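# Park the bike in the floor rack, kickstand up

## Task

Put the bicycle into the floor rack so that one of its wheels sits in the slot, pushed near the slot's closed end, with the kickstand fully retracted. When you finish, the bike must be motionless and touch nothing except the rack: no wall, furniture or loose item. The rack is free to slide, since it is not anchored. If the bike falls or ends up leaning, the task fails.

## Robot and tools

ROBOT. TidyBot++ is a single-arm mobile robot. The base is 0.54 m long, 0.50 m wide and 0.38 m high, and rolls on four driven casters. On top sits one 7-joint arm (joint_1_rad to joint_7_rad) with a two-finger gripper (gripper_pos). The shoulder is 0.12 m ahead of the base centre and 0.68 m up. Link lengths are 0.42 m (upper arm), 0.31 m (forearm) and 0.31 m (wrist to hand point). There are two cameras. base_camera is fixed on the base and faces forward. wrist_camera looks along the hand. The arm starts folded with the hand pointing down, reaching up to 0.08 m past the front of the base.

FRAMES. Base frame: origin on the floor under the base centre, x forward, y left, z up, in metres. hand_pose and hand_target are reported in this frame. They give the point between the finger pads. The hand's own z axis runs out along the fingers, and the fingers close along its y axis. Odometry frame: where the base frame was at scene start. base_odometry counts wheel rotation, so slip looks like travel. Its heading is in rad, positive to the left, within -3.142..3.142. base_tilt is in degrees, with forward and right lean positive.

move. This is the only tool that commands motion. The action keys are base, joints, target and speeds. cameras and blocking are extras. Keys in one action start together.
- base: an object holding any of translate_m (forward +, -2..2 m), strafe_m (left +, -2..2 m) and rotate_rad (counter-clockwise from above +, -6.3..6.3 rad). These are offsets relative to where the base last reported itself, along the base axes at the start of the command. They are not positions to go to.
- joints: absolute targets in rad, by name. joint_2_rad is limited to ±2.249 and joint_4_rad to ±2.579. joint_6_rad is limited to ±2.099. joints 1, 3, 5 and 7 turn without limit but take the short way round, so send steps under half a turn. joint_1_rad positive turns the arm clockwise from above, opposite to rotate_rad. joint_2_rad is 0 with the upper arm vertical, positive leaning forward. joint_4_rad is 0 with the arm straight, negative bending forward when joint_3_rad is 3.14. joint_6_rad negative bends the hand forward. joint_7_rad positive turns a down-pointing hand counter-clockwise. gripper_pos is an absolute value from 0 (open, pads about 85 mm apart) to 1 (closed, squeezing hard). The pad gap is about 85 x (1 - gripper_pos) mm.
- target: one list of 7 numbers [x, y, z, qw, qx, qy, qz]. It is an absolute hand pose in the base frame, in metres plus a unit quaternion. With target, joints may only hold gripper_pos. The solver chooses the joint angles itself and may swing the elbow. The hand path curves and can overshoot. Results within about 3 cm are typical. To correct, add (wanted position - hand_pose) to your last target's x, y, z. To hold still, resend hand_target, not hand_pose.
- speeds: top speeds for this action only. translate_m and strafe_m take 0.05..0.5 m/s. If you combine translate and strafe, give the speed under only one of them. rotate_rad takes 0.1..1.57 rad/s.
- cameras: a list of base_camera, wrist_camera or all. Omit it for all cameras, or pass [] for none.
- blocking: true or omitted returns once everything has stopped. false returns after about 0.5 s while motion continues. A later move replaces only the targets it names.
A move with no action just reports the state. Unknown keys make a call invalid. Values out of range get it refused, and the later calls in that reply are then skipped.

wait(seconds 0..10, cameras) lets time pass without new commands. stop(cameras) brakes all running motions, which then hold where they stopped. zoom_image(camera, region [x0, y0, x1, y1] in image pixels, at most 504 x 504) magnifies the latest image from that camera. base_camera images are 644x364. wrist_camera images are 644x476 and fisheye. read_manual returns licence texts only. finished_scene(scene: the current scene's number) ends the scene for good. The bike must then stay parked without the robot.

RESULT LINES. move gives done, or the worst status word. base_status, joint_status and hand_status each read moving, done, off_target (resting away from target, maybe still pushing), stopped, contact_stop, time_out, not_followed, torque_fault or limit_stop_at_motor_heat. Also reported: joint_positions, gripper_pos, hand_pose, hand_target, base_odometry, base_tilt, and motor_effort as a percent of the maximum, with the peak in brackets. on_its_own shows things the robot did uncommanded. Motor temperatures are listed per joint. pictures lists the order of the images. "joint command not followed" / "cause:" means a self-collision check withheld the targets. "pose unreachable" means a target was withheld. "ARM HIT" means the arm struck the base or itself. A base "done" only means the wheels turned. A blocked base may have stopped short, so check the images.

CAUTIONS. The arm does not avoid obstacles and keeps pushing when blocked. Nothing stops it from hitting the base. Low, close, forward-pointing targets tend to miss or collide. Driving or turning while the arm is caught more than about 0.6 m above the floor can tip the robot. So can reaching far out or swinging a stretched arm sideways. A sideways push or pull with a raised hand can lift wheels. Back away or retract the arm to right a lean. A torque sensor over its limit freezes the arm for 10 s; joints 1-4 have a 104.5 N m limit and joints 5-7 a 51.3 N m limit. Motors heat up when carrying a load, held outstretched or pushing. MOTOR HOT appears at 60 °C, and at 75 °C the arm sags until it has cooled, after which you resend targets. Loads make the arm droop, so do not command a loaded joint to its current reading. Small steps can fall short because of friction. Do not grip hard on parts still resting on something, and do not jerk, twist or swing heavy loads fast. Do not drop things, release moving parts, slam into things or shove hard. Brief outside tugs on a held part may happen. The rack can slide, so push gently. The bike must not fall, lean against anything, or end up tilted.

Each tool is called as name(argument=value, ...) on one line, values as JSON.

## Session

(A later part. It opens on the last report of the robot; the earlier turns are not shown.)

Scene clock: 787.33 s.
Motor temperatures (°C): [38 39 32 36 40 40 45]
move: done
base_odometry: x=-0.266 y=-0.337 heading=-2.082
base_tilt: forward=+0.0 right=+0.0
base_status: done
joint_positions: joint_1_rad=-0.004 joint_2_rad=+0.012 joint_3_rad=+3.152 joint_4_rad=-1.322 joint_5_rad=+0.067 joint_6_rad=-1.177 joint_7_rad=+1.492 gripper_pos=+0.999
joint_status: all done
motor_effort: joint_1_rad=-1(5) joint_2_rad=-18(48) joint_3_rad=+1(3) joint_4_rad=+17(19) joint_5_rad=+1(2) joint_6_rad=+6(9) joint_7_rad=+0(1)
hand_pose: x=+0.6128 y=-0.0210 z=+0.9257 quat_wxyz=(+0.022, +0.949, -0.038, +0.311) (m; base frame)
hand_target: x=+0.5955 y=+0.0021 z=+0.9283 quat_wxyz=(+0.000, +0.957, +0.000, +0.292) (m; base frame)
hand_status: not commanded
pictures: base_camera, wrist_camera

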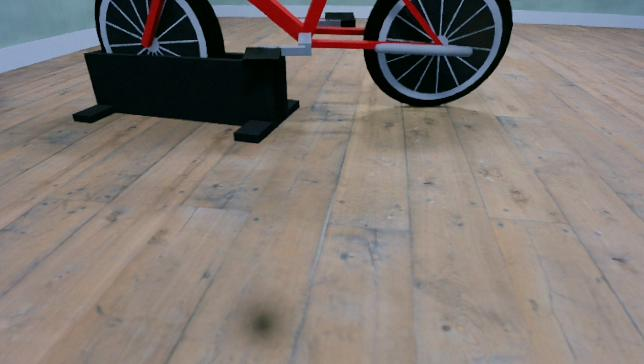

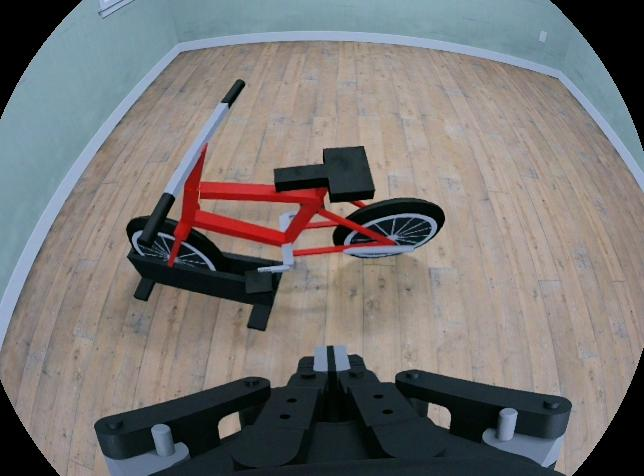

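wait(seconds=0.5)

zoom_image(camera="base_camera", region=[60, 0, 320, 160])

zoom_image(camera="wrist_camera", region=[100, 180, 300, 340])

Scene clock: 804.90 s.
Motor temperatures (°C): [38 39 32 36 40 40 45]
base_odometry: x=-0.266 y=-0.337 heading=-2.082
base_tilt: forward=+0.0 right=+0.0
base_status: done
joint_positions: joint_1_rad=-0.004 joint_2_rad=+0.012 joint_3_rad=+3.152 joint_4_rad=-1.322 joint_5_rad=+0.066 joint_6_rad=-1.180 joint_7_rad=+1.493 gripper_pos=+0.999
joint_status: all done
motor_effort: joint_1_rad=+0(5) joint_2_rad=-19(48) joint_3_rad=+2(3) joint_4_rad=+17(19) joint_5_rad=+1(2) joint_6_rad=+6(9) joint_7_rad=+0(1)
hand_pose: x=+0.6123 y=-0.0209 z=+0.9253 quat_wxyz=(+0.022, +0.950, -0.038, +0.310) (m; base frame)
hand_target: x=+0.5955 y=+0.0021 z=+0.9283 quat_wxyz=(+0.000, +0.957, +0.000, +0.292) (m; base frame)
hand_status: not commanded
wait: 0.50 s; at rest from the start
pictures: base_camera, wrist_camera

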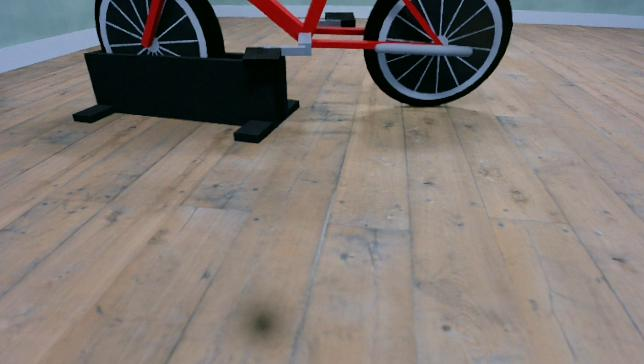

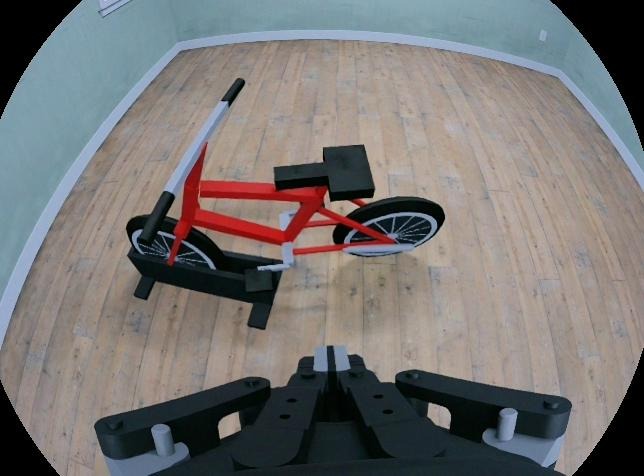

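Scaled by 1.938.

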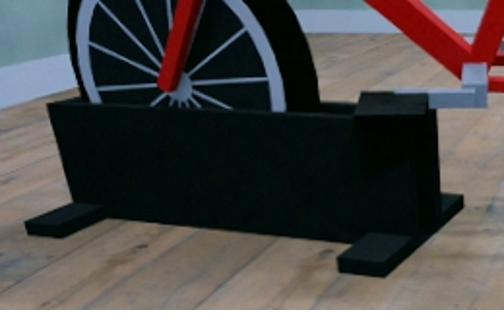

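Scaled by 2.520.

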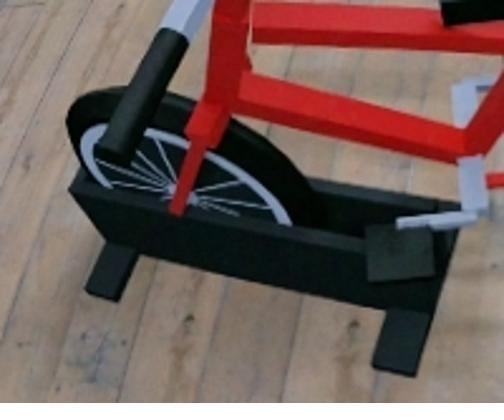

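finished_scene(scene=2)

The scene is finished: the task was done.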